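# Move a hose from the red port to the blue port

## Task

Release the hose's latch at the manifold's red port, take the hose out, then insert it into the blue port and push until it latches in place.

## Robot and tools

Robot: two six-joint UR-type arms, left_arm and right_arm. Each carries a Robotiq 2F-85 parallel gripper and a wrist camera. In the scene frame the left base sits at (-0.025, +0.341, +0.033) m and the right base at (-0.065, -0.500, +0.033) m. Both are turned almost not at all about z, and up is +z in both base frames.

Frames: the scene frame has its origin at table-top height, halfway between the nominal bases. +x points out over the table, +z points up, and left_arm is on the +y side. Image left/right is unrelated to the arm names. Each arm reports its gripper pose (end_effector_position in m, end_effector_quat_wxyz) and its velocities in its own base frame. Fixed head cameras and the table use the scene frame. end_effector_position is the point between the closed pads; closed fingertips extend about 19 mm past it. Fingers point along gripper +z and close along gripper y. Reported poses can be off by a few cm.

Joint order, used everywhere: shoulder pan, shoulder lift, elbow, wrist 1, wrist 2, wrist 3. Ranges in rad: elbow -3.142..3.142, all others -6.283..6.283.

The row: every motion command uses rows of 18 numbers, each in [-1, 1]. A row is a single flat list covering both arms, even if only one arm moves. The order is left_arm joints 1-6, then left position, force_limit and speed, then the same nine for right_arm. Joint entries are offsets, not poses. They count from the Joint targets shown at the start of the action or call, not from the previous row, and 1.0 equals 2.222 rad. Sending 0 for all six joints keeps an arm at its targets. Gripper entries are absolute settings. position: +1 is fully open (85 mm), about -0.8 is where the pads touch, and -1 closes until blocked. force_limit runs from -1 (gentle) to +1 (firm). speed runs from about 20 mm/s at -1 through 85 at 0 to 150 at +1. To leave a gripper unchanged, repeat the three numbers last sent; a 0 is a real command.

Tools:
- execute_actions(actions, cameras): actions is a list of actions. Each action is a list of up to 15 rows, one per 1/30 s step, and the last row is held until 15 steps (0.5 s) pass. An empty list only returns the state. If an action would push a joint more than 0.010 rad past its range, that action is refused.
- move(target, speed, blend, stop_force, zero, blocking, cameras): target is one 18-number row or up to 15 rows. All offsets in every row count from the same starting Joint targets. speed is the top joint speed in rad/s (0.01-3.14, default 0.5). Use far less when touching things. blend is a corner radius in rad. stop_force (3-120 N, same for both arms) ends an arm's path when its wrist sensor feels that much push against the motion. zero (default true) re-zeroes that sensor first. blocking=false returns early but cannot be combined with stop_force. A path takes at least 0.5 s and at most 10 s. The result adds a "move:" line: done, off_target, moving, held or fault, and possibly limits=held.
- wait(seconds 0-10): lets time pass while the last commands hold.
- stop(): brakes a running move.
- zoom_image(camera, region=[x0,y0,x1,y1]): gives a closer view of the latest image. The region is at most 504x504 px, with (0,0) at top left.
- zero_wrist_force(arm): tares that arm's force sensor.
- read_manual(section): licence text only.
- finished_scene(scene): ends the scene. It cannot be undone.

Cameras: cam_head_left, cam_head_right, cam_left_wrist, cam_right_wrist, each 672x504. Pass a list of names in cameras; [] gives no images, and an unknown name invalidates the call.

Reading results: Joint positions and Joint velocities come per arm in joint order (rad, rad/s). Joint targets is what your next offsets count from. Tool commands shows the present gripper commands. Joint torques are total drive outputs, gravity included, and are noisy. Wrist force and torque are given in the gripper axes, plus a line with the peak force since the last result. object_status codes: 0 moving, 1 blocked while opening, 2 blocked while closing (a real grip), 3 reached the set position or the pads met. position_measured counts run from 3 (open) through 78 (60 mm), 130 (40 mm) and 180 (20 mm) to 230 (pads touching). "joint sent to its limit" means a joint was clipped at its end. "joint command not followed" means the clearance check between the arms changed that arm's targets. MOTOR HOT warns of overheating; at 85 °C the arm brakes for 30-60 s.

Motion limits: each step keeps a joint target within 0.651 rad of its measured angle. If targets would carry the gripper more than 150 mm from where it is, they are scaled back. Large offsets therefore take several actions, and lag is 0.09-0.21 s.

Avoid: contact torque reaching 139 N m at the big joints, 14 N m at wrist 1 or 15.9 N m at wrists 2-3. Also avoid about 150 N of outside force on an arm. Either one stops that arm for 10 s; if its grip then holds it in place, open before moving it. The arms are stiff, so aiming even slightly past a firm contact can fault. Approach slowly with a low stop_force. Avoid collisions or hard presses between the two arms and never close one gripper on the other's fingers. Do not drop or fling the hose, slam it or squeeze hard on something still resting on a surface. Nothing may end up off the table. The latched hose must stay in the blue port with the robot let go.

Each tool is called after "Call:" as a command line: name --argument value for each argument, lists and objects as JSON in quotes; but a table of rows of numbers goes row by row, as --pt "numbers of a row", without its own name.

## Session

Call:
execute_actions --actions '[]'

Scene clock: 0.00 s.
left_arm: end_effector_position=(+0.4325, -0.0974, +0.1612) position_measured=3 object_status=3 end_effector_quat_wxyz=(-0.030, +0.951, +0.115, +0.286) | right_arm: end_effector_position=(+0.7092, -0.1391, +0.3178) position_measured=3 object_status=3 end_effector_quat_wxyz=(-0.445, +0.731, -0.015, +0.517)
Joint positions: left_arm=[-0.841 -1.868 2.475 -2.486 -1.067 2.14] | right_arm=[2.834 -2.255 -1.595 0.58 2.565 -2.517]
Joint velocities: within noise
Joint torques (N m): no reading
Wrist force (N): no reading
Wrist torque (N m): no reading
Wrist force, peak (N): no reading
Joint targets: left_arm=[-0.841 -1.868 2.475 -2.486 -1.067 2.140] | right_arm=[2.834 -2.255 -1.595 0.580 2.565 -2.517]
Tool commands: left_gripper/position=+1.0 left_gripper/force_limit=+1.0 left_gripper/speed=+1.0 right_gripper/position=+1.0 right_gripper/force_limit=+1.0 right_gripper/speed=+1.0

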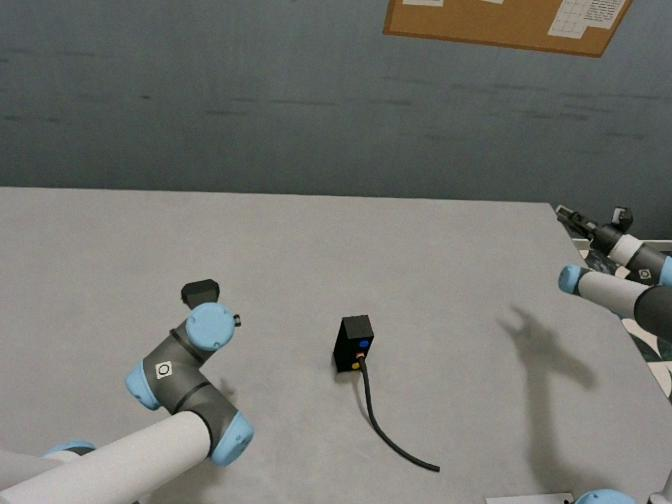

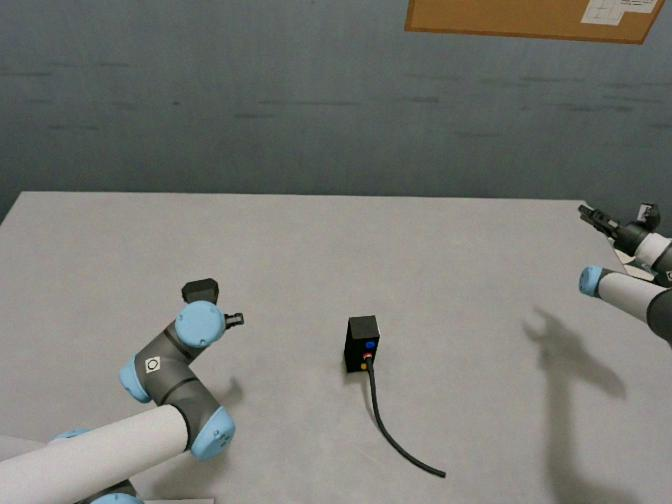

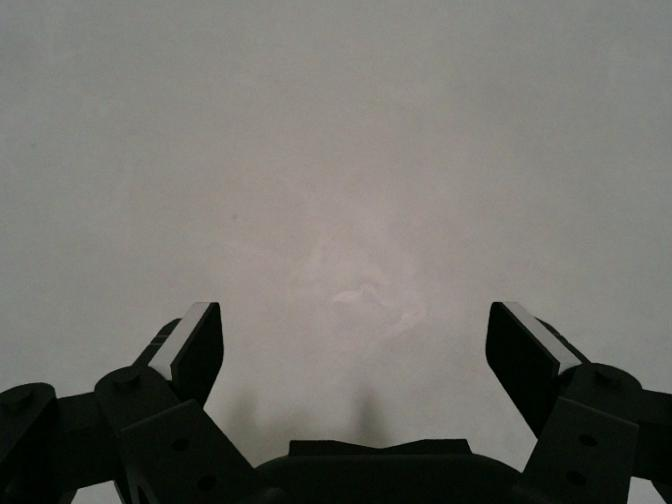

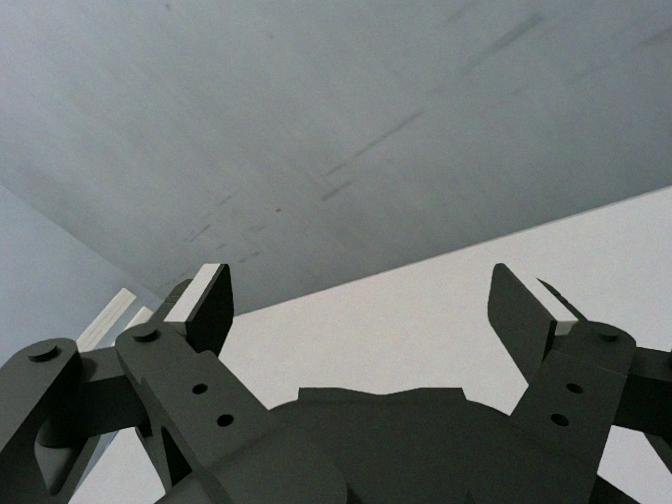

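Call:
zoom_image --camera "cam_head_left" --region '[310, 295, 460, 485]'

Call:
zoom_image --camera "cam_head_right" --region '[320, 300, 420, 400]'

Call:
zoom_image --camera "cam_head_left" --region '[315, 300, 395, 380]'

Scaled by 2.653 from the camera's 672x504 image, which has a finer 960x720 frame.

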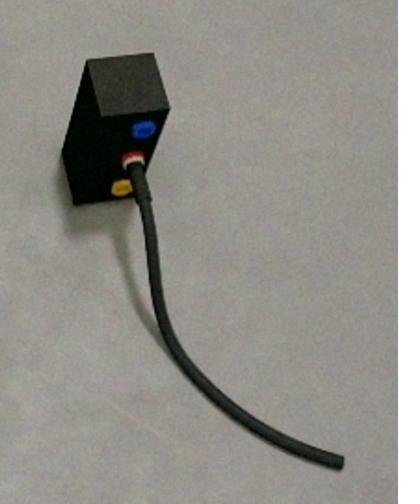

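Scaled by 5.040 from the camera's 672x504 image, which has a finer 960x720 frame.

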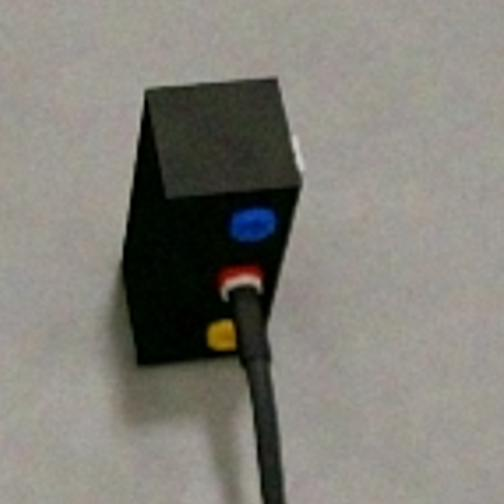

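Scaled by 6.300 from the camera's 672x504 image, which has a finer 960x720 frame.

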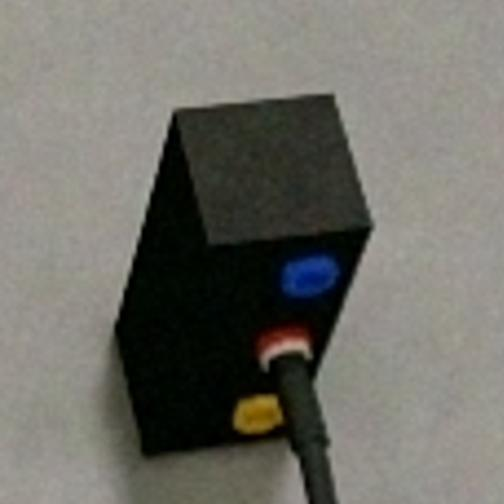

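Call:
move --target '[-0.4289, 0.2493, -0.1359, 0.2718, 0.2952, -0.5198, 1, 1, 1, 0, 0, 0, 0, 0, 0, 1, 1, 1]' --speed 0.8 --cameras '["cam_left_wrist", "cam_head_right"]'

Scene clock: 33.23 s.
left_arm: end_effector_position=(+0.2724, -0.4675, +0.1372) position_measured=3 object_status=3 end_effector_quat_wxyz=(+0.000, +0.819, +0.000, +0.574) | right_arm: end_effector_position=(+0.7092, -0.1391, +0.3178) position_measured=3 object_status=3 end_effector_quat_wxyz=(-0.445, +0.731, -0.015, +0.517)
Joint positions: left_arm=[-1.793 -1.315 2.173 -1.882 -0.412 0.985] | right_arm=[2.834 -2.255 -1.595 0.58 2.565 -2.517]
Joint velocities: within noise
Joint torques (N m): left_arm=[-8.02 -27.2 -6.33 -3.34 1.74 -2.15] | right_arm=[2.46 52.3 19.43 1.49 0.62 -0.88]
Wrist force (N): left_arm=[-0.6 -1.1 0.6] | right_arm=[0.3 0.2 -0.3]
Wrist torque (N m): left_arm=[-0.21 -0.06 0.10] | right_arm=[0.03 -0.05 0.00]
Wrist force, peak (N): left_arm=[-2.3 0.5 -1.8] | right_arm=[0.3 0.2 -0.7]
Joint targets: left_arm=[-1.794 -1.315 2.173 -1.882 -0.411 0.985] | right_arm=[2.834 -2.255 -1.595 0.580 2.565 -2.517]
move: done
camera_calibration:
cam_left_wrist: T_world_to_cam=[[-0.0135272, -0.999903, 0.00331121, -0.45482], [-0.602414, 0.00550664, -0.798165, 0.303823], [0.798069, -0.0127917, -0.60243, -0.0154672], [0, 0, 0, 1]] pos_world=[0.189219, -0.456647, 0.234689]
Images, in order (width x height): cam_head_right 672x504, cam_left_wrist 672x504.

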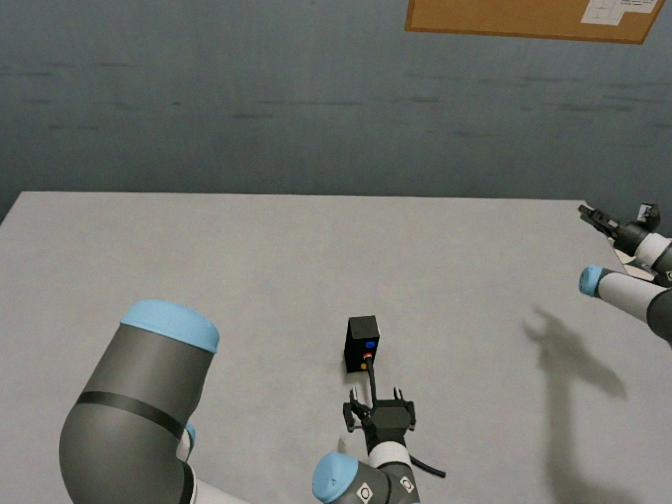

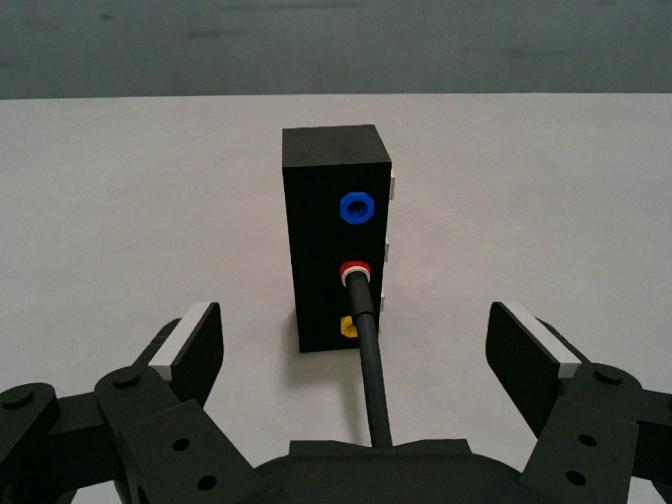

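Call:
zoom_image --camera "cam_left_wrist" --region '[270, 110, 410, 360]'

Call:
zoom_image --camera "cam_left_wrist" --region '[320, 160, 410, 250]'

Call:
zoom_image --camera "cam_left_wrist" --region '[320, 240, 410, 330]'

Scaled by 2.016 from the camera's 672x504 image, which has a finer 960x720 frame.

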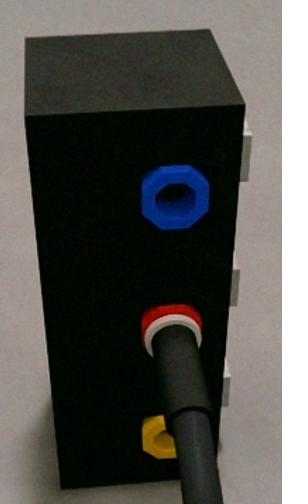

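Scaled by 5.600 from the camera's 672x504 image, which has a finer 960x720 frame.

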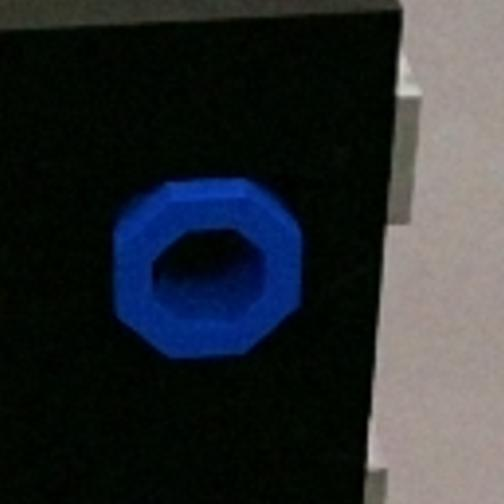

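Scaled by 5.600 from the camera's 672x504 image, which has a finer 960x720 frame.

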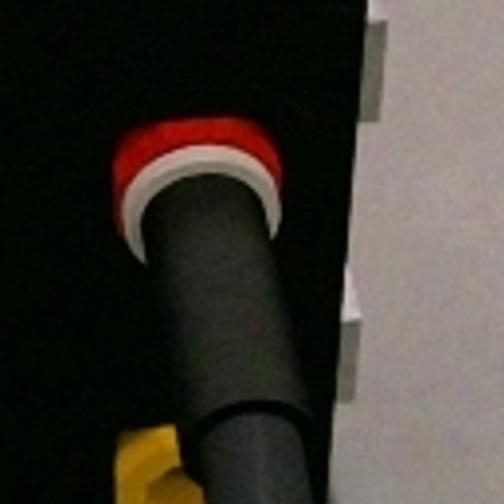

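Call:
move --target '[0, 0, 0, 0, 0, 0, 1, 1, 1, 0.2700, -0.0576, -0.3810, 0.3744, -0.0509, -0.3762, 1, 1, 1]' --speed 0.8 --cameras '["cam_right_wrist", "cam_head_right"]'

Scene clock: 50.50 s.
left_arm: end_effector_position=(+0.2723, -0.4675, +0.1372) position_measured=3 object_status=3 end_effector_quat_wxyz=(+0.000, +0.819, +0.000, +0.574) | right_arm: end_effector_position=(+0.4111, +0.1915, +0.1175) position_measured=3 object_status=3 end_effector_quat_wxyz=(-0.361, +0.633, +0.429, +0.533)
Joint positions: left_arm=[-1.794 -1.315 2.173 -1.882 -0.411 0.985] | right_arm=[3.434 -2.383 -2.442 1.411 2.452 -3.353]
Joint velocities: within noise
Joint torques (N m): left_arm=[-8.1 -21.51 -11.76 0 2.85 -2.22] | right_arm=[2.5 41.15 -8.95 2.68 2.36 -1.43]
Wrist force (N): left_arm=[-0.8 -1.1 0.6] | right_arm=[0.5 1.1 0.6]
Wrist torque (N m): left_arm=[-0.21 -0.04 0.10] | right_arm=[0.17 0.14 0.44]
Wrist force, peak (N): left_arm=[-1.0 -1.2 0.8] | right_arm=[4.3 0.8 -2.3]
Joint targets: left_arm=[-1.794 -1.315 2.173 -1.882 -0.411 0.985] | right_arm=[3.434 -2.383 -2.442 1.412 2.452 -3.353]
move: done
camera_calibration:
cam_right_wrist: T_world_to_cam=[[0.927716, -0.373262, -0.0043359, -0.302342], [-0.20122, -0.490267, -0.848026, 0.293756], [0.314411, 0.7876, -0.529936, -0.0881232], [0, 0, 0, 1]] pos_world=[0.367304, 0.100572, 0.201102]
Images, in order (width x height): cam_head_right 672x504, cam_right_wrist 672x504.

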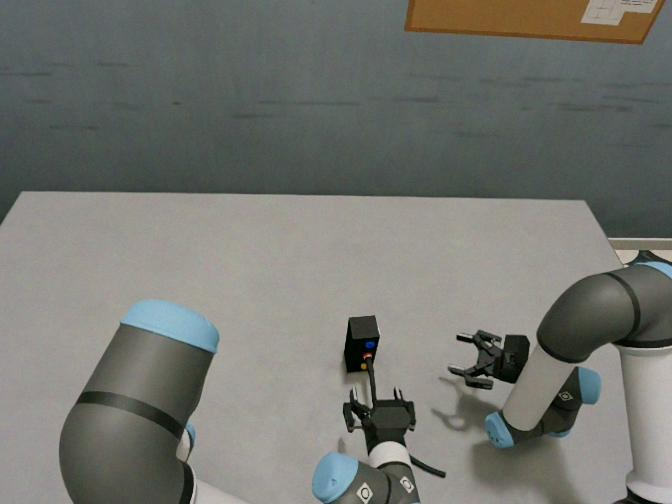

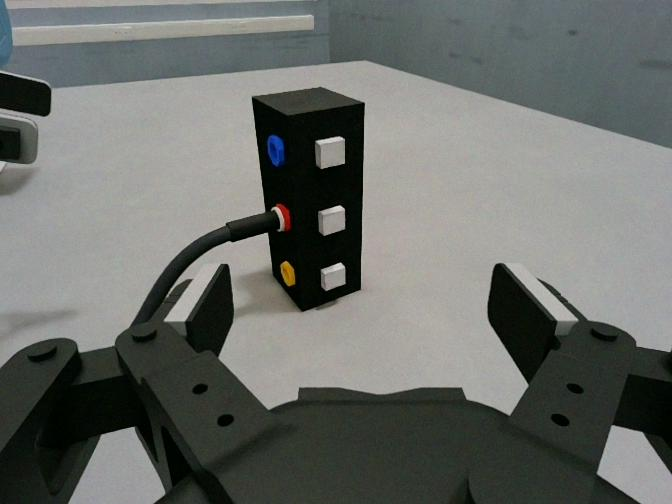

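Call:
zoom_image --camera "cam_right_wrist" --region '[230, 80, 390, 320]'

Call:
zoom_image --camera "cam_right_wrist" --region '[260, 180, 370, 290]'

Call:
zoom_image --camera "cam_right_wrist" --region '[120, 170, 320, 330]'

Scaled by 2.100 from the camera's 672x504 image, which has a finer 960x720 frame.

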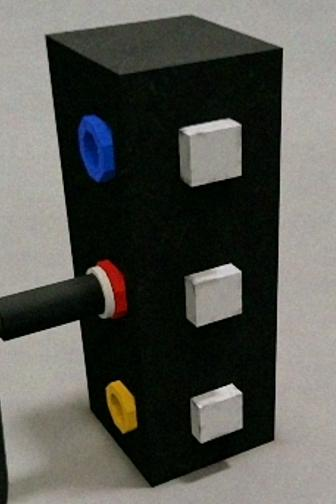

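Scaled by 4.582 from the camera's 672x504 image, which has a finer 960x720 frame.

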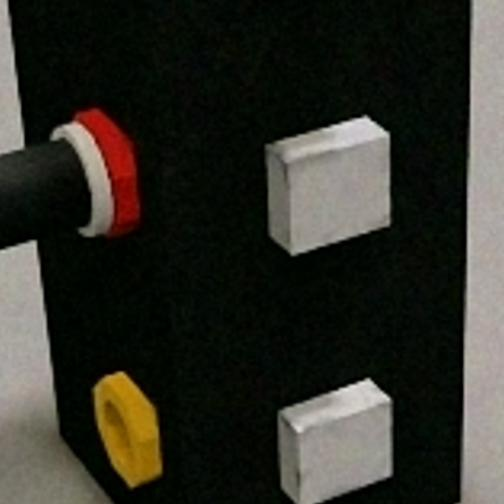

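Scaled by 2.520 from the camera's 672x504 image, which has a finer 960x720 frame.

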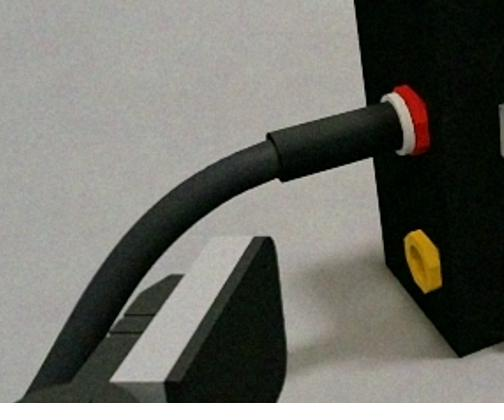

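Call:
move --target '[0.1110, 0.0164, -0.0550, -0.1737, -0.1698, 0.2158, 0.0, -0.2, -1, 0, 0, 0, 0, 0, 0, 1, 1, 1]' --speed 0.5 --cameras '["cam_left_wrist", "cam_right_wrist", "cam_head_right"]'

Scene clock: 80.33 s.
left_arm: end_effector_position=(+0.3260, -0.4816, +0.1064) position_measured=129 object_status=0 end_effector_quat_wxyz=(-0.019, +0.923, +0.046, +0.382) | right_arm: end_effector_position=(+0.4110, +0.1915, +0.1175) position_measured=3 object_status=3 end_effector_quat_wxyz=(-0.361, +0.633, +0.429, +0.533)
Joint positions: left_arm=[-1.547 -1.278 2.051 -2.268 -0.789 1.464] | right_arm=[3.434 -2.383 -2.442 1.412 2.452 -3.353]
Joint velocities: within noise
Joint torques (N m): left_arm=[0.82 -42.05 -10.01 -4.97 0.02 2.05] | right_arm=[9.85 41.41 3.63 5.17 1.79 -1.45]
Wrist force (N): left_arm=[-0.4 -0.2 0.2] | right_arm=[0.3 0.8 0.6]
Wrist torque (N m): left_arm=[-0.01 -0.04 0.02] | right_arm=[0.13 0.18 0.44]
Wrist force, peak (N): left_arm=[-1.1 -1.4 -0.1] | right_arm=[0.6 1.3 0.9]
Joint targets: left_arm=[-1.547 -1.278 2.051 -2.268 -0.789 1.464] | right_arm=[3.434 -2.383 -2.442 1.412 2.452 -3.353]
move: done
camera_calibration:
cam_left_wrist: T_world_to_cam=[[0.0880799, -0.99607, 0.0093271, -0.500037], [-0.879818, -0.0821838, -0.468152, 0.324707], [0.467079, 0.0330287, -0.883599, 0.0827964], [0, 0, 0, 1]] pos_world=[0.291054, -0.474121, 0.229835]
cam_right_wrist: T_world_to_cam=[[0.92778, -0.373106, -0.00406915, -0.302342], [-0.200928, -0.490385, -0.848027, 0.293641], [0.314409, 0.7876, -0.529937, -0.0880911], [0, 0, 0, 1]] pos_world=[0.367204, 0.100572, 0.201103]
Images, in order (width x height): cam_head_right 672x504, cam_left_wrist 672x504, cam_right_wrist 672x504.

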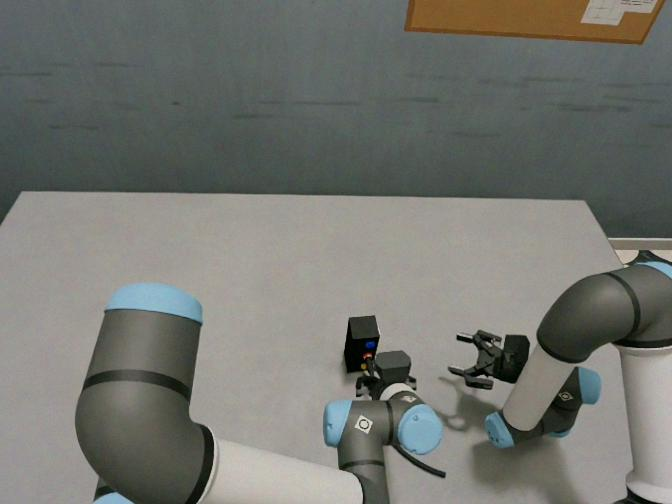

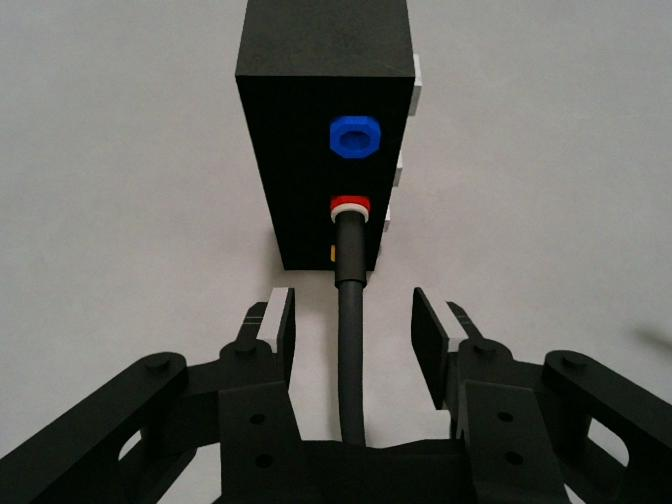

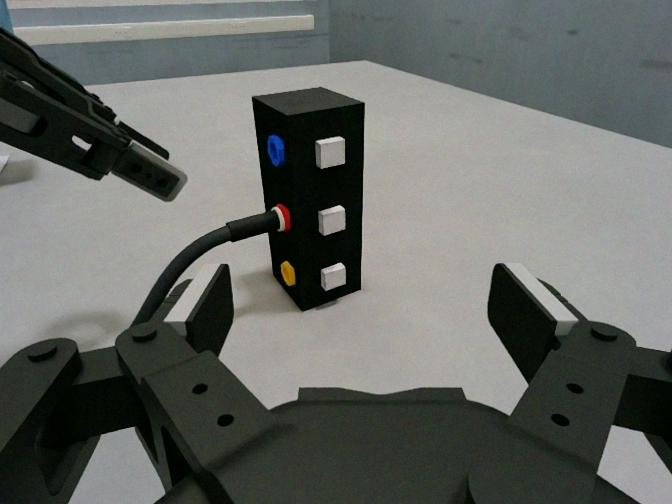

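Call:
zoom_image --camera "cam_left_wrist" --region '[220, 180, 480, 450]'

Scaled by 1.867 from the camera's 672x504 image, which has a finer 960x720 frame.

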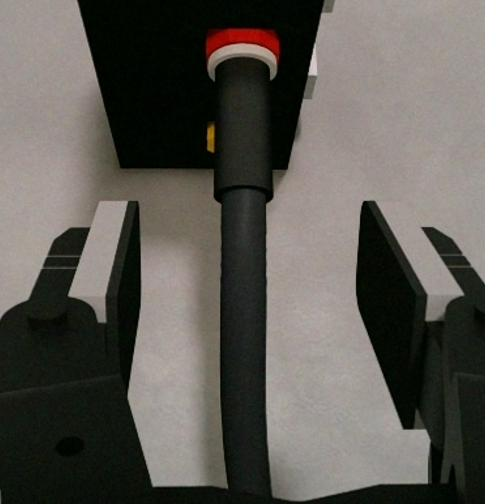

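Call:
move --target '[0.02979, 0.04118, 0.00203, -0.0734, 0.00158, 0.04253, 0.0, -0.2, -1, 0, 0, 0, 0, 0, 0, 1, 1, 1]' --speed 0.3 --cameras '["cam_left_wrist", "cam_right_wrist"]'

Call:
zoom_image --camera "cam_left_wrist" --region '[220, 160, 490, 430]'

Call:
zoom_image --camera "cam_right_wrist" --region '[60, 60, 330, 330]'

Scene clock: 118.47 s.
left_arm: end_effector_position=(+0.3598, -0.4804, +0.0746) position_measured=129 object_status=3 end_effector_quat_wxyz=(-0.019, +0.923, +0.046, +0.382) | right_arm: end_effector_position=(+0.4110, +0.1915, +0.1175) position_measured=3 object_status=3 end_effector_quat_wxyz=(-0.361, +0.633, +0.429, +0.533)
Joint positions: left_arm=[-1.481 -1.187 2.055 -2.431 -0.785 1.559] | right_arm=[3.434 -2.383 -2.442 1.412 2.452 -3.353]
Joint velocities: within noise
Joint torques (N m): left_arm=[-8.32 -40.68 -15.14 -1.23 2.07 -1.95] | right_arm=[9.58 38.41 7.45 5.22 1.22 -1.37]
Wrist force (N): left_arm=[-0.1 -0.9 0.2] | right_arm=[0.4 1.1 0.9]
Wrist torque (N m): left_arm=[-0.14 -0.13 0.03] | right_arm=[0.17 0.15 0.44]
Wrist force, peak (N): left_arm=[-0.2 -0.8 1.4] | right_arm=[0.5 0.8 1.2]
Joint targets: left_arm=[-1.481 -1.187 2.055 -2.431 -0.785 1.559] | right_arm=[3.434 -2.383 -2.442 1.412 2.452 -3.353]
move: done
camera_calibration:
cam_left_wrist: T_world_to_cam=[[0.0873982, -0.996127, 0.00960727, -0.501275], [-0.879502, -0.0816875, -0.468832, 0.339845], [0.467801, 0.0325255, -0.883235, 0.0383692], [0, 0, 0, 1]] pos_world=[0.324756, -0.472821, 0.198035]
cam_right_wrist: T_world_to_cam=[[0.92778, -0.373106, -0.00406915, -0.302342], [-0.200928, -0.490385, -0.848027, 0.293641], [0.314409, 0.7876, -0.529937, -0.0880911], [0, 0, 0, 1]] pos_world=[0.367204, 0.100572, 0.201103]
Images, in order (width x height): cam_left_wrist 672x504, cam_right_wrist 672x504.

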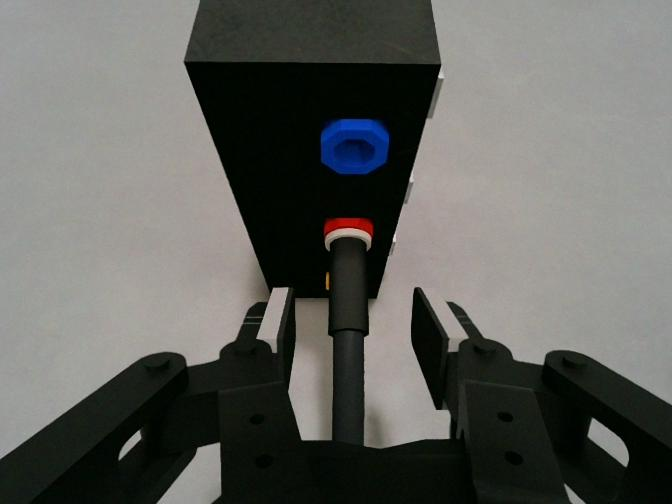

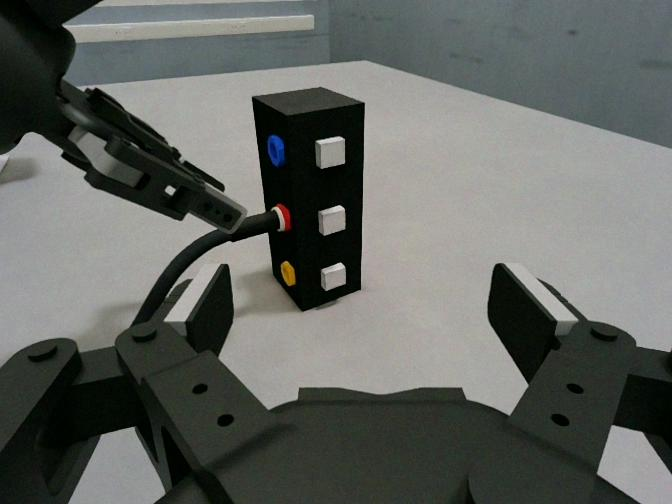

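Scaled by 1.867 from the camera's 672x504 image, which has a finer 960x720 frame.

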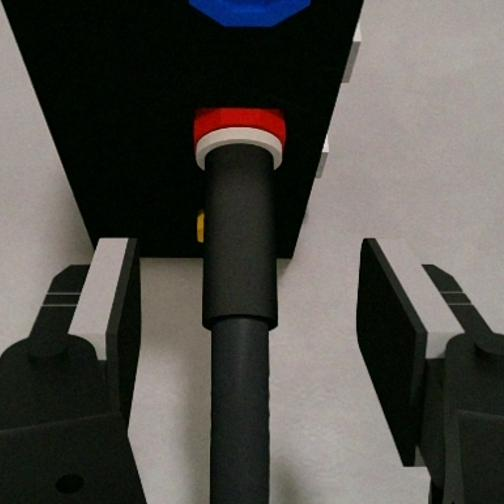

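Scaled by 1.867 from the camera's 672x504 image, which has a finer 960x720 frame.

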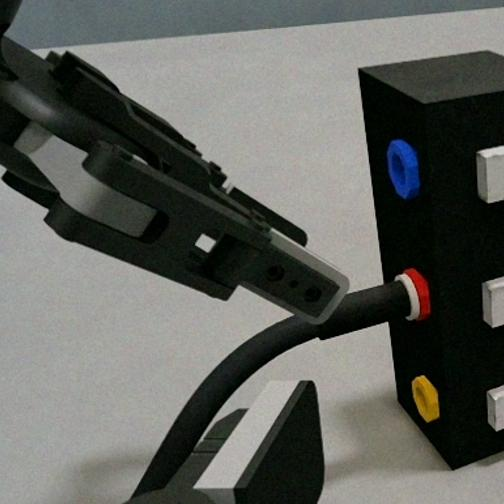

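Call:
move --target '[0.02169, 0.03276, -0.00185, -0.05257, -0.00036, 0.03065, 0.0, -0.2, -1, 0, 0, 0, 0, 0, 0, 1, 1, 1]' --speed 0.15 --stop_force 15 --cameras '["cam_left_wrist", "cam_right_wrist"]'

Call:
zoom_image --camera "cam_left_wrist" --region '[220, 200, 490, 430]'

Call:
zoom_image --camera "cam_right_wrist" --region '[110, 110, 330, 330]'

Scene clock: 129.33 s.
left_arm: end_effector_position=(+0.3845, -0.4782, +0.0502) position_measured=129 object_status=3 end_effector_quat_wxyz=(-0.019, +0.923, +0.046, +0.382) | right_arm: end_effector_position=(+0.4110, +0.1915, +0.1175) position_measured=3 object_status=3 end_effector_quat_wxyz=(-0.361, +0.633, +0.429, +0.533)
Joint positions: left_arm=[-1.432 -1.114 2.051 -2.548 -0.786 1.627] | right_arm=[3.434 -2.383 -2.442 1.412 2.452 -3.353]
Joint velocities: within noise
Joint torques (N m): left_arm=[-8.99 -46.11 -14.02 -0.47 0.35 -2.28] | right_arm=[9.39 36.79 5.04 5.19 0.93 -1.15]
Wrist force (N): left_arm=[-0.2 -0.8 0.0] | right_arm=[0.7 0.8 0.7]
Wrist torque (N m): left_arm=[-0.15 -0.05 0.07] | right_arm=[0.13 0.11 0.45]
Wrist force, peak (N): left_arm=[0.0 -1.2 -0.4] | right_arm=[0.7 1.2 0.8]
Joint targets: left_arm=[-1.432 -1.114 2.051 -2.548 -0.786 1.627] | right_arm=[3.434 -2.383 -2.442 1.412 2.452 -3.353]
move: done
camera_calibration:
cam_left_wrist: T_world_to_cam=[[0.0873041, -0.996134, 0.00977162, -0.501006], [-0.879573, -0.0816861, -0.468699, 0.350264], [0.467685, 0.0323245, -0.883304, 0.00506113], [0, 0, 0, 1]] pos_world=[0.349456, -0.470621, 0.173534]
cam_right_wrist: T_world_to_cam=[[0.92778, -0.373106, -0.00406915, -0.302342], [-0.200928, -0.490385, -0.848027, 0.293641], [0.314409, 0.7876, -0.529937, -0.0880911], [0, 0, 0, 1]] pos_world=[0.367204, 0.100572, 0.201103]
Images, in order (width x height): cam_left_wrist 672x504, cam_right_wrist 672x504.

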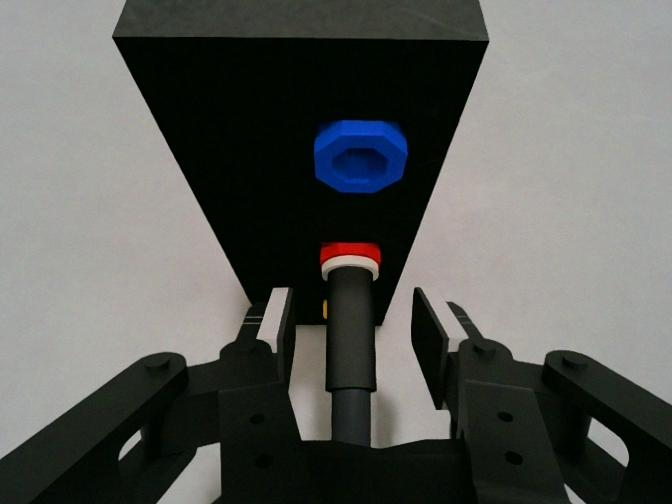

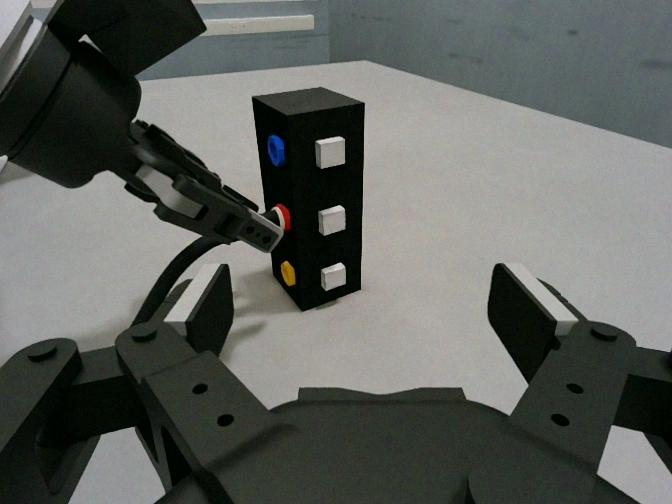

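Scaled by 1.867 from the camera's 672x504 image, which has a finer 960x720 frame.

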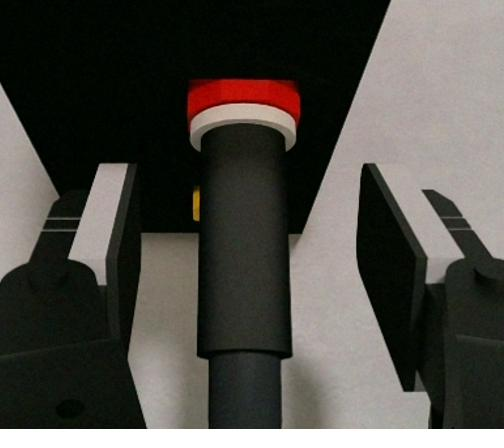

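Scaled by 2.291 from the camera's 672x504 image, which has a finer 960x720 frame.

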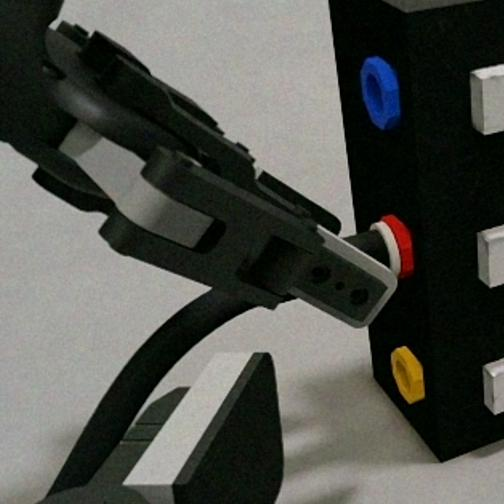

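Call:
move --pt "0 -0.00057 0.00102 -0.00045 0 0 0.0 -0.2 -1 0 0 0 0 0 0 1 1 1" --pt "0 -0.00057 0.00102 -0.00045 0 0 -1 -0.2 -1 0 0 0 0 0 0 1 1 1" --speed 0.1 --cameras '["cam_left_wrist", "cam_right_wrist"]'

Call:
zoom_image --camera "cam_left_wrist" --region '[220, 200, 490, 430]'

Call:
zoom_image --camera "cam_right_wrist" --region '[110, 110, 330, 330]'

Scene clock: 136.93 s.
left_arm: end_effector_position=(+0.3844, -0.4774, +0.0501) position_measured=192 object_status=0 end_effector_quat_wxyz=(-0.019, +0.923, +0.046, +0.382) | right_arm: end_effector_position=(+0.4110, +0.1915, +0.1175) position_measured=3 object_status=3 end_effector_quat_wxyz=(-0.361, +0.633, +0.429, +0.533)
Joint positions: left_arm=[-1.432 -1.115 2.053 -2.549 -0.786 1.627] | right_arm=[3.434 -2.383 -2.442 1.412 2.452 -3.353]
Joint velocities: within noise
Joint torques (N m): left_arm=[-7.77 -37.42 -22.46 -4.23 2.46 -2.06] | right_arm=[9.01 35.28 4.64 5.17 0.18 -1.01]
Wrist force (N): left_arm=[-1.4 -2.6 -3.0] | right_arm=[0.4 1.1 0.9]
Wrist torque (N m): left_arm=[-0.13 -0.03 0.08] | right_arm=[0.17 0.16 0.45]
Wrist force, peak (N): left_arm=[-1.4 -2.7 -3.0] | right_arm=[0.6 1.0 1.0]
Joint targets: left_arm=[-1.432 -1.115 2.053 -2.549 -0.786 1.627] | right_arm=[3.434 -2.383 -2.442 1.412 2.452 -3.353]
move: done
camera_calibration:
cam_left_wrist: T_world_to_cam=[[0.0873499, -0.996131, 0.0096832, -0.5002], [-0.879569, -0.081685, -0.468706, 0.350242], [0.467683, 0.0324244, -0.883301, 0.00512921], [0, 0, 0, 1]] pos_world=[0.349356, -0.469821, 0.173535]
cam_right_wrist: T_world_to_cam=[[0.92778, -0.373106, -0.00406915, -0.302342], [-0.200928, -0.490385, -0.848027, 0.293641], [0.314409, 0.7876, -0.529937, -0.0880911], [0, 0, 0, 1]] pos_world=[0.367204, 0.100572, 0.201103]
Images, in order (width x height): cam_left_wrist 672x504, cam_right_wrist 672x504.

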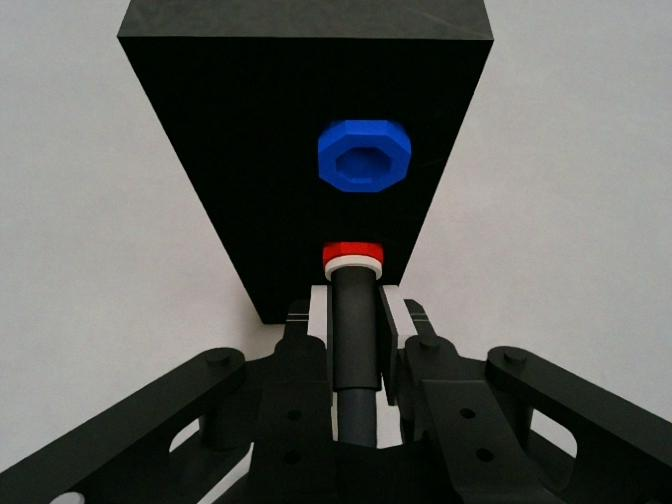

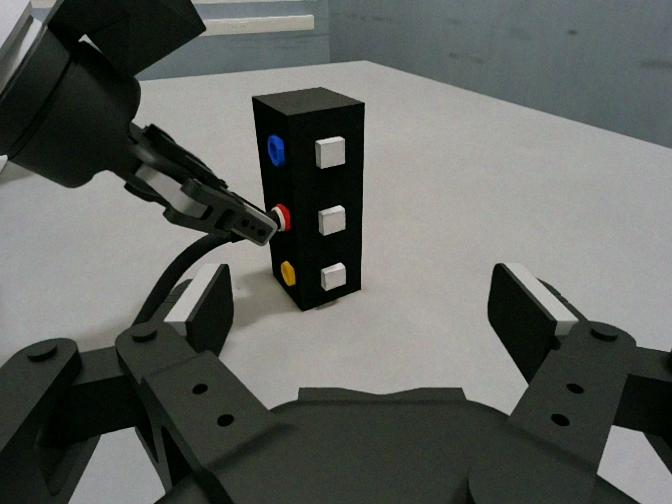

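Scaled by 1.867 from the camera's 672x504 image, which has a finer 960x720 frame.

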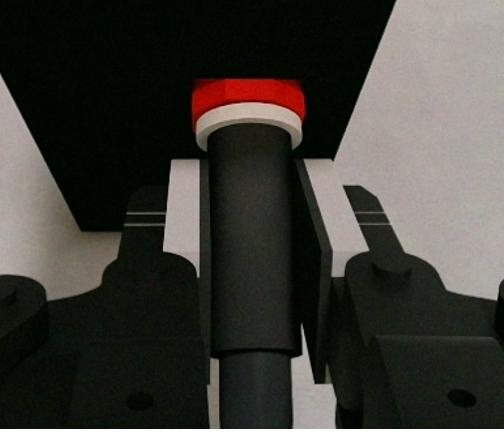

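Scaled by 2.291 from the camera's 672x504 image, which has a finer 960x720 frame.

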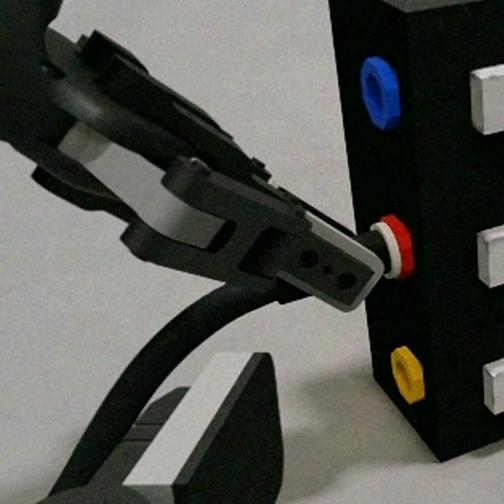

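Call:
move --target '[0, 0, 0, 0, 0, 0, -1, -0.2, -1, 0.06305, 0.06737, 0.16337, -0.61017, 0.04451, -0.3716, -0.82, -0.5, 0.5]' --speed 0.7 --cameras '["cam_left_wrist", "cam_right_wrist", "cam_head_right"]'

Scene clock: 143.73 s.
left_arm: end_effector_position=(+0.3844, -0.4774, +0.0501) position_measured=192 object_status=2 end_effector_quat_wxyz=(-0.019, +0.923, +0.046, +0.382) | right_arm: end_effector_position=(+0.4811, +0.3104, +0.0522) position_measured=231 object_status=3 end_effector_quat_wxyz=(-0.378, +0.566, +0.655, +0.327)
Joint positions: left_arm=[-1.432 -1.115 2.053 -2.549 -0.786 1.627] | right_arm=[3.574 -2.233 -2.079 0.056 2.551 -4.179]
Joint velocities: within noise
Joint torques (N m): left_arm=[-6.59 -31.57 -23.48 -0.55 2.37 -1.78] | right_arm=[-12.42 35.8 2.73 3.77 -0.38 -1.18]
Wrist force (N): left_arm=[-1.6 -2.5 -2.6] | right_arm=[0.0 0.7 0.1]
Wrist torque (N m): left_arm=[-0.11 -0.01 0.08] | right_arm=[0.13 0.30 0.34]
Wrist force, peak (N): left_arm=[-1.5 -2.9 -2.8] | right_arm=[-0.5 1.2 1.0]
Joint targets: left_arm=[-1.432 -1.115 2.053 -2.549 -0.786 1.627] | right_arm=[3.574 -2.233 -2.079 0.056 2.551 -4.179]
move: done
camera_calibration:
cam_left_wrist: T_world_to_cam=[[0.0873499, -0.996131, 0.0096832, -0.5002], [-0.879569, -0.081685, -0.468706, 0.350242], [0.467683, 0.0324244, -0.883301, 0.00512921], [0, 0, 0, 1]] pos_world=[0.349356, -0.469821, 0.173535]
cam_right_wrist: T_world_to_cam=[[0.99012, 0.140205, -0.00237173, -0.512726], [0.109311, -0.782323, -0.613207, 0.239699], [-0.0878299, 0.606889, -0.789919, 0.0247878], [0, 0, 0, 1]] pos_world=[0.483635, 0.244365, 0.165349]
Images, in order (width x height): cam_head_right 672x504, cam_left_wrist 672x504, cam_right_wrist 672x504.

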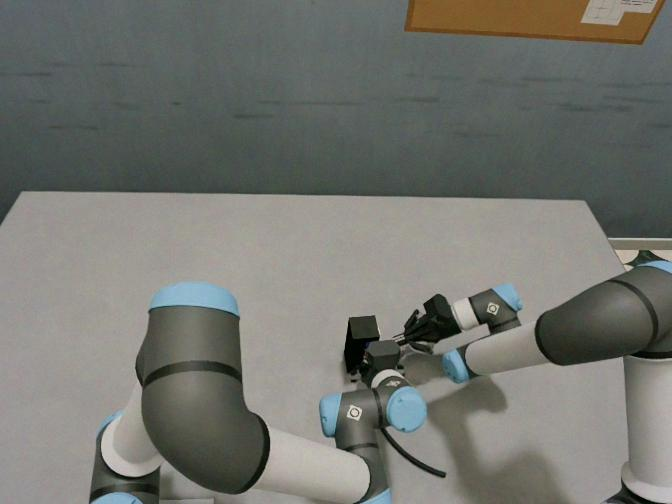

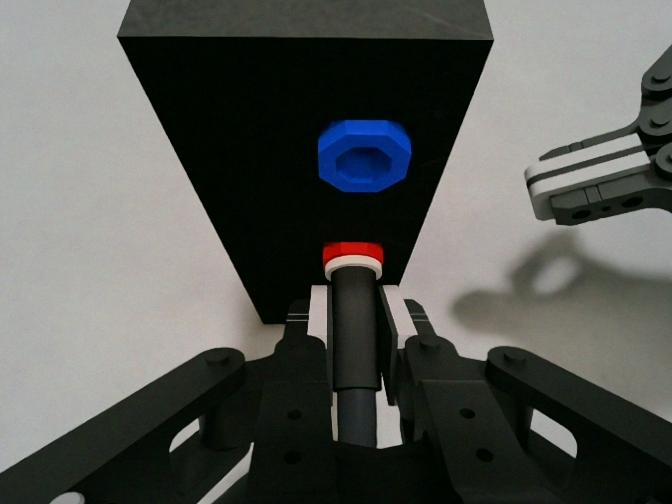

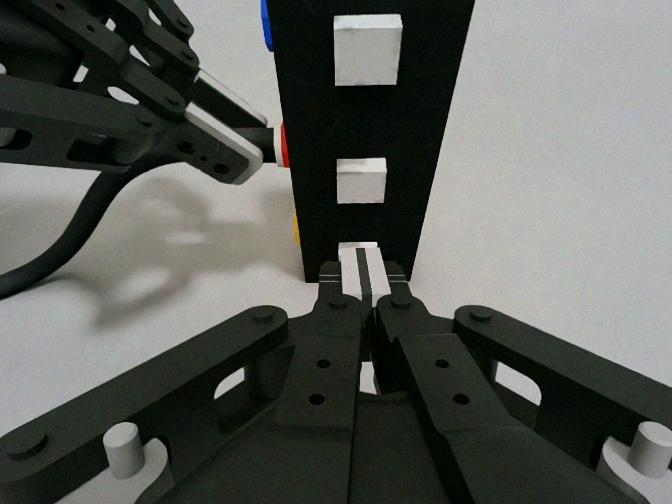

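Call:
zoom_image --camera "cam_right_wrist" --region '[250, 100, 480, 330]'

Scaled by 2.191 from the camera's 672x504 image, which has a finer 960x720 frame.

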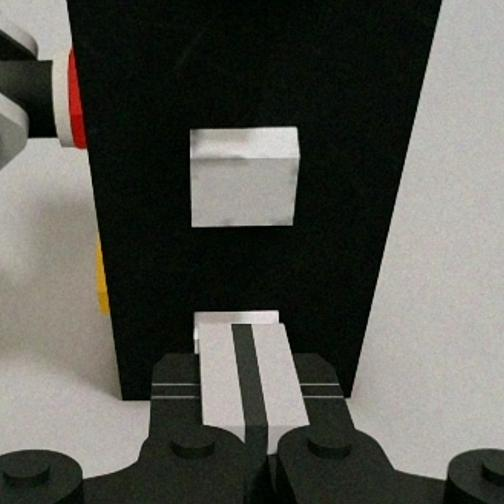

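Call:
move --pt "0 0 0 0 0 0 -1 -0.2 -1 0.02376 -0.00882 0.00666 0.03263 -0.01121 0.03695 -0.82 -0.5 0.5" --pt "0 0 0 0 0 0 -1 -0.2 -1 0.03875 -0.0144 0.01202 0.05059 -0.019 0.05896 -0.82 -0.5 0.5" --speed '[0.12, 0.03]' --stop_force 12 --cameras '["cam_left_wrist", "cam_right_wrist"]'

Call:
zoom_image --camera "cam_right_wrist" --region '[250, 100, 480, 330]'

Scene clock: 158.17 s.
left_arm: end_effector_position=(+0.3844, -0.4774, +0.0501) position_measured=192 object_status=2 end_effector_quat_wxyz=(-0.019, +0.923, +0.046, +0.382) | right_arm: end_effector_position=(+0.4757, +0.3481, +0.0520) position_measured=231 object_status=3 end_effector_quat_wxyz=(-0.378, +0.566, +0.655, +0.327)
Joint positions: left_arm=[-1.432 -1.115 2.053 -2.549 -0.786 1.627] | right_arm=[3.646 -2.26 -2.057 0.151 2.516 -4.069]
Joint velocities: within noise
Joint torques (N m): left_arm=[-5.34 -32.82 -23.25 -0.66 2.51 -1.38] | right_arm=[-6.63 49.09 4 -0.14 5.2 0.65]
Wrist force (N): left_arm=[-1.4 -2.2 -2.4] | right_arm=[-3.6 2.4 -8.7]
Wrist torque (N m): left_arm=[-0.16 -0.02 0.08] | right_arm=[0.23 0.23 0.40]
Wrist force, peak (N): left_arm=[-1.6 -2.6 -3.0] | right_arm=[-4.2 0.1 -11.2]
Joint targets: left_arm=[-1.432 -1.115 2.053 -2.549 -0.786 1.627] | right_arm=[3.646 -2.260 -2.057 0.151 2.516 -4.069]
move: contact (right_arm); path passed 1 of 2 targets; right_arm: the wrist 3 is farthest, 0.021 rad from its target
camera_calibration:
cam_left_wrist: T_world_to_cam=[[0.0873499, -0.996131, 0.0096832, -0.5002], [-0.879569, -0.081685, -0.468706, 0.350242], [0.467683, 0.0324244, -0.883301, 0.00512921], [0, 0, 0, 1]] pos_world=[0.349356, -0.469821, 0.173535]
cam_right_wrist: T_world_to_cam=[[0.990141, 0.140049, -0.00256238, -0.512614], [0.109116, -0.782658, -0.612814, 0.269921], [-0.0878291, 0.606493, -0.790223, 0.00145444], [0, 0, 0, 1]] pos_world=[0.478236, 0.282164, 0.165247]
Images, in order (width x height): cam_left_wrist 672x504, cam_right_wrist 672x504.

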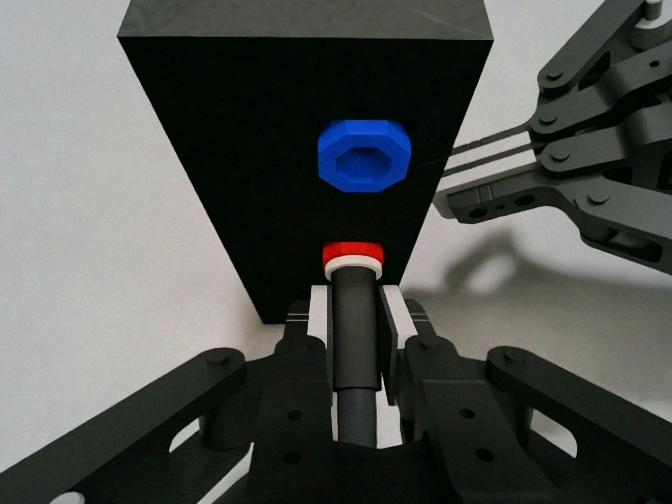

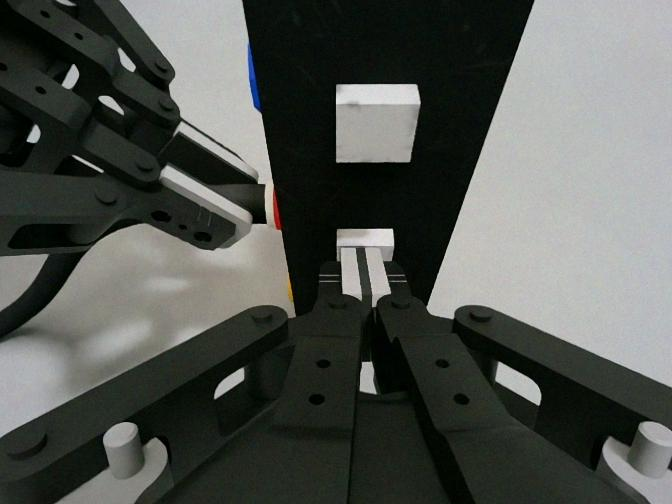

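Scaled by 2.191 from the camera's 672x504 image, which has a finer 960x720 frame.

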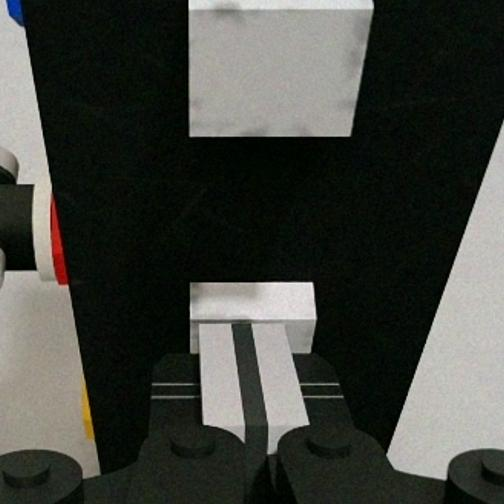

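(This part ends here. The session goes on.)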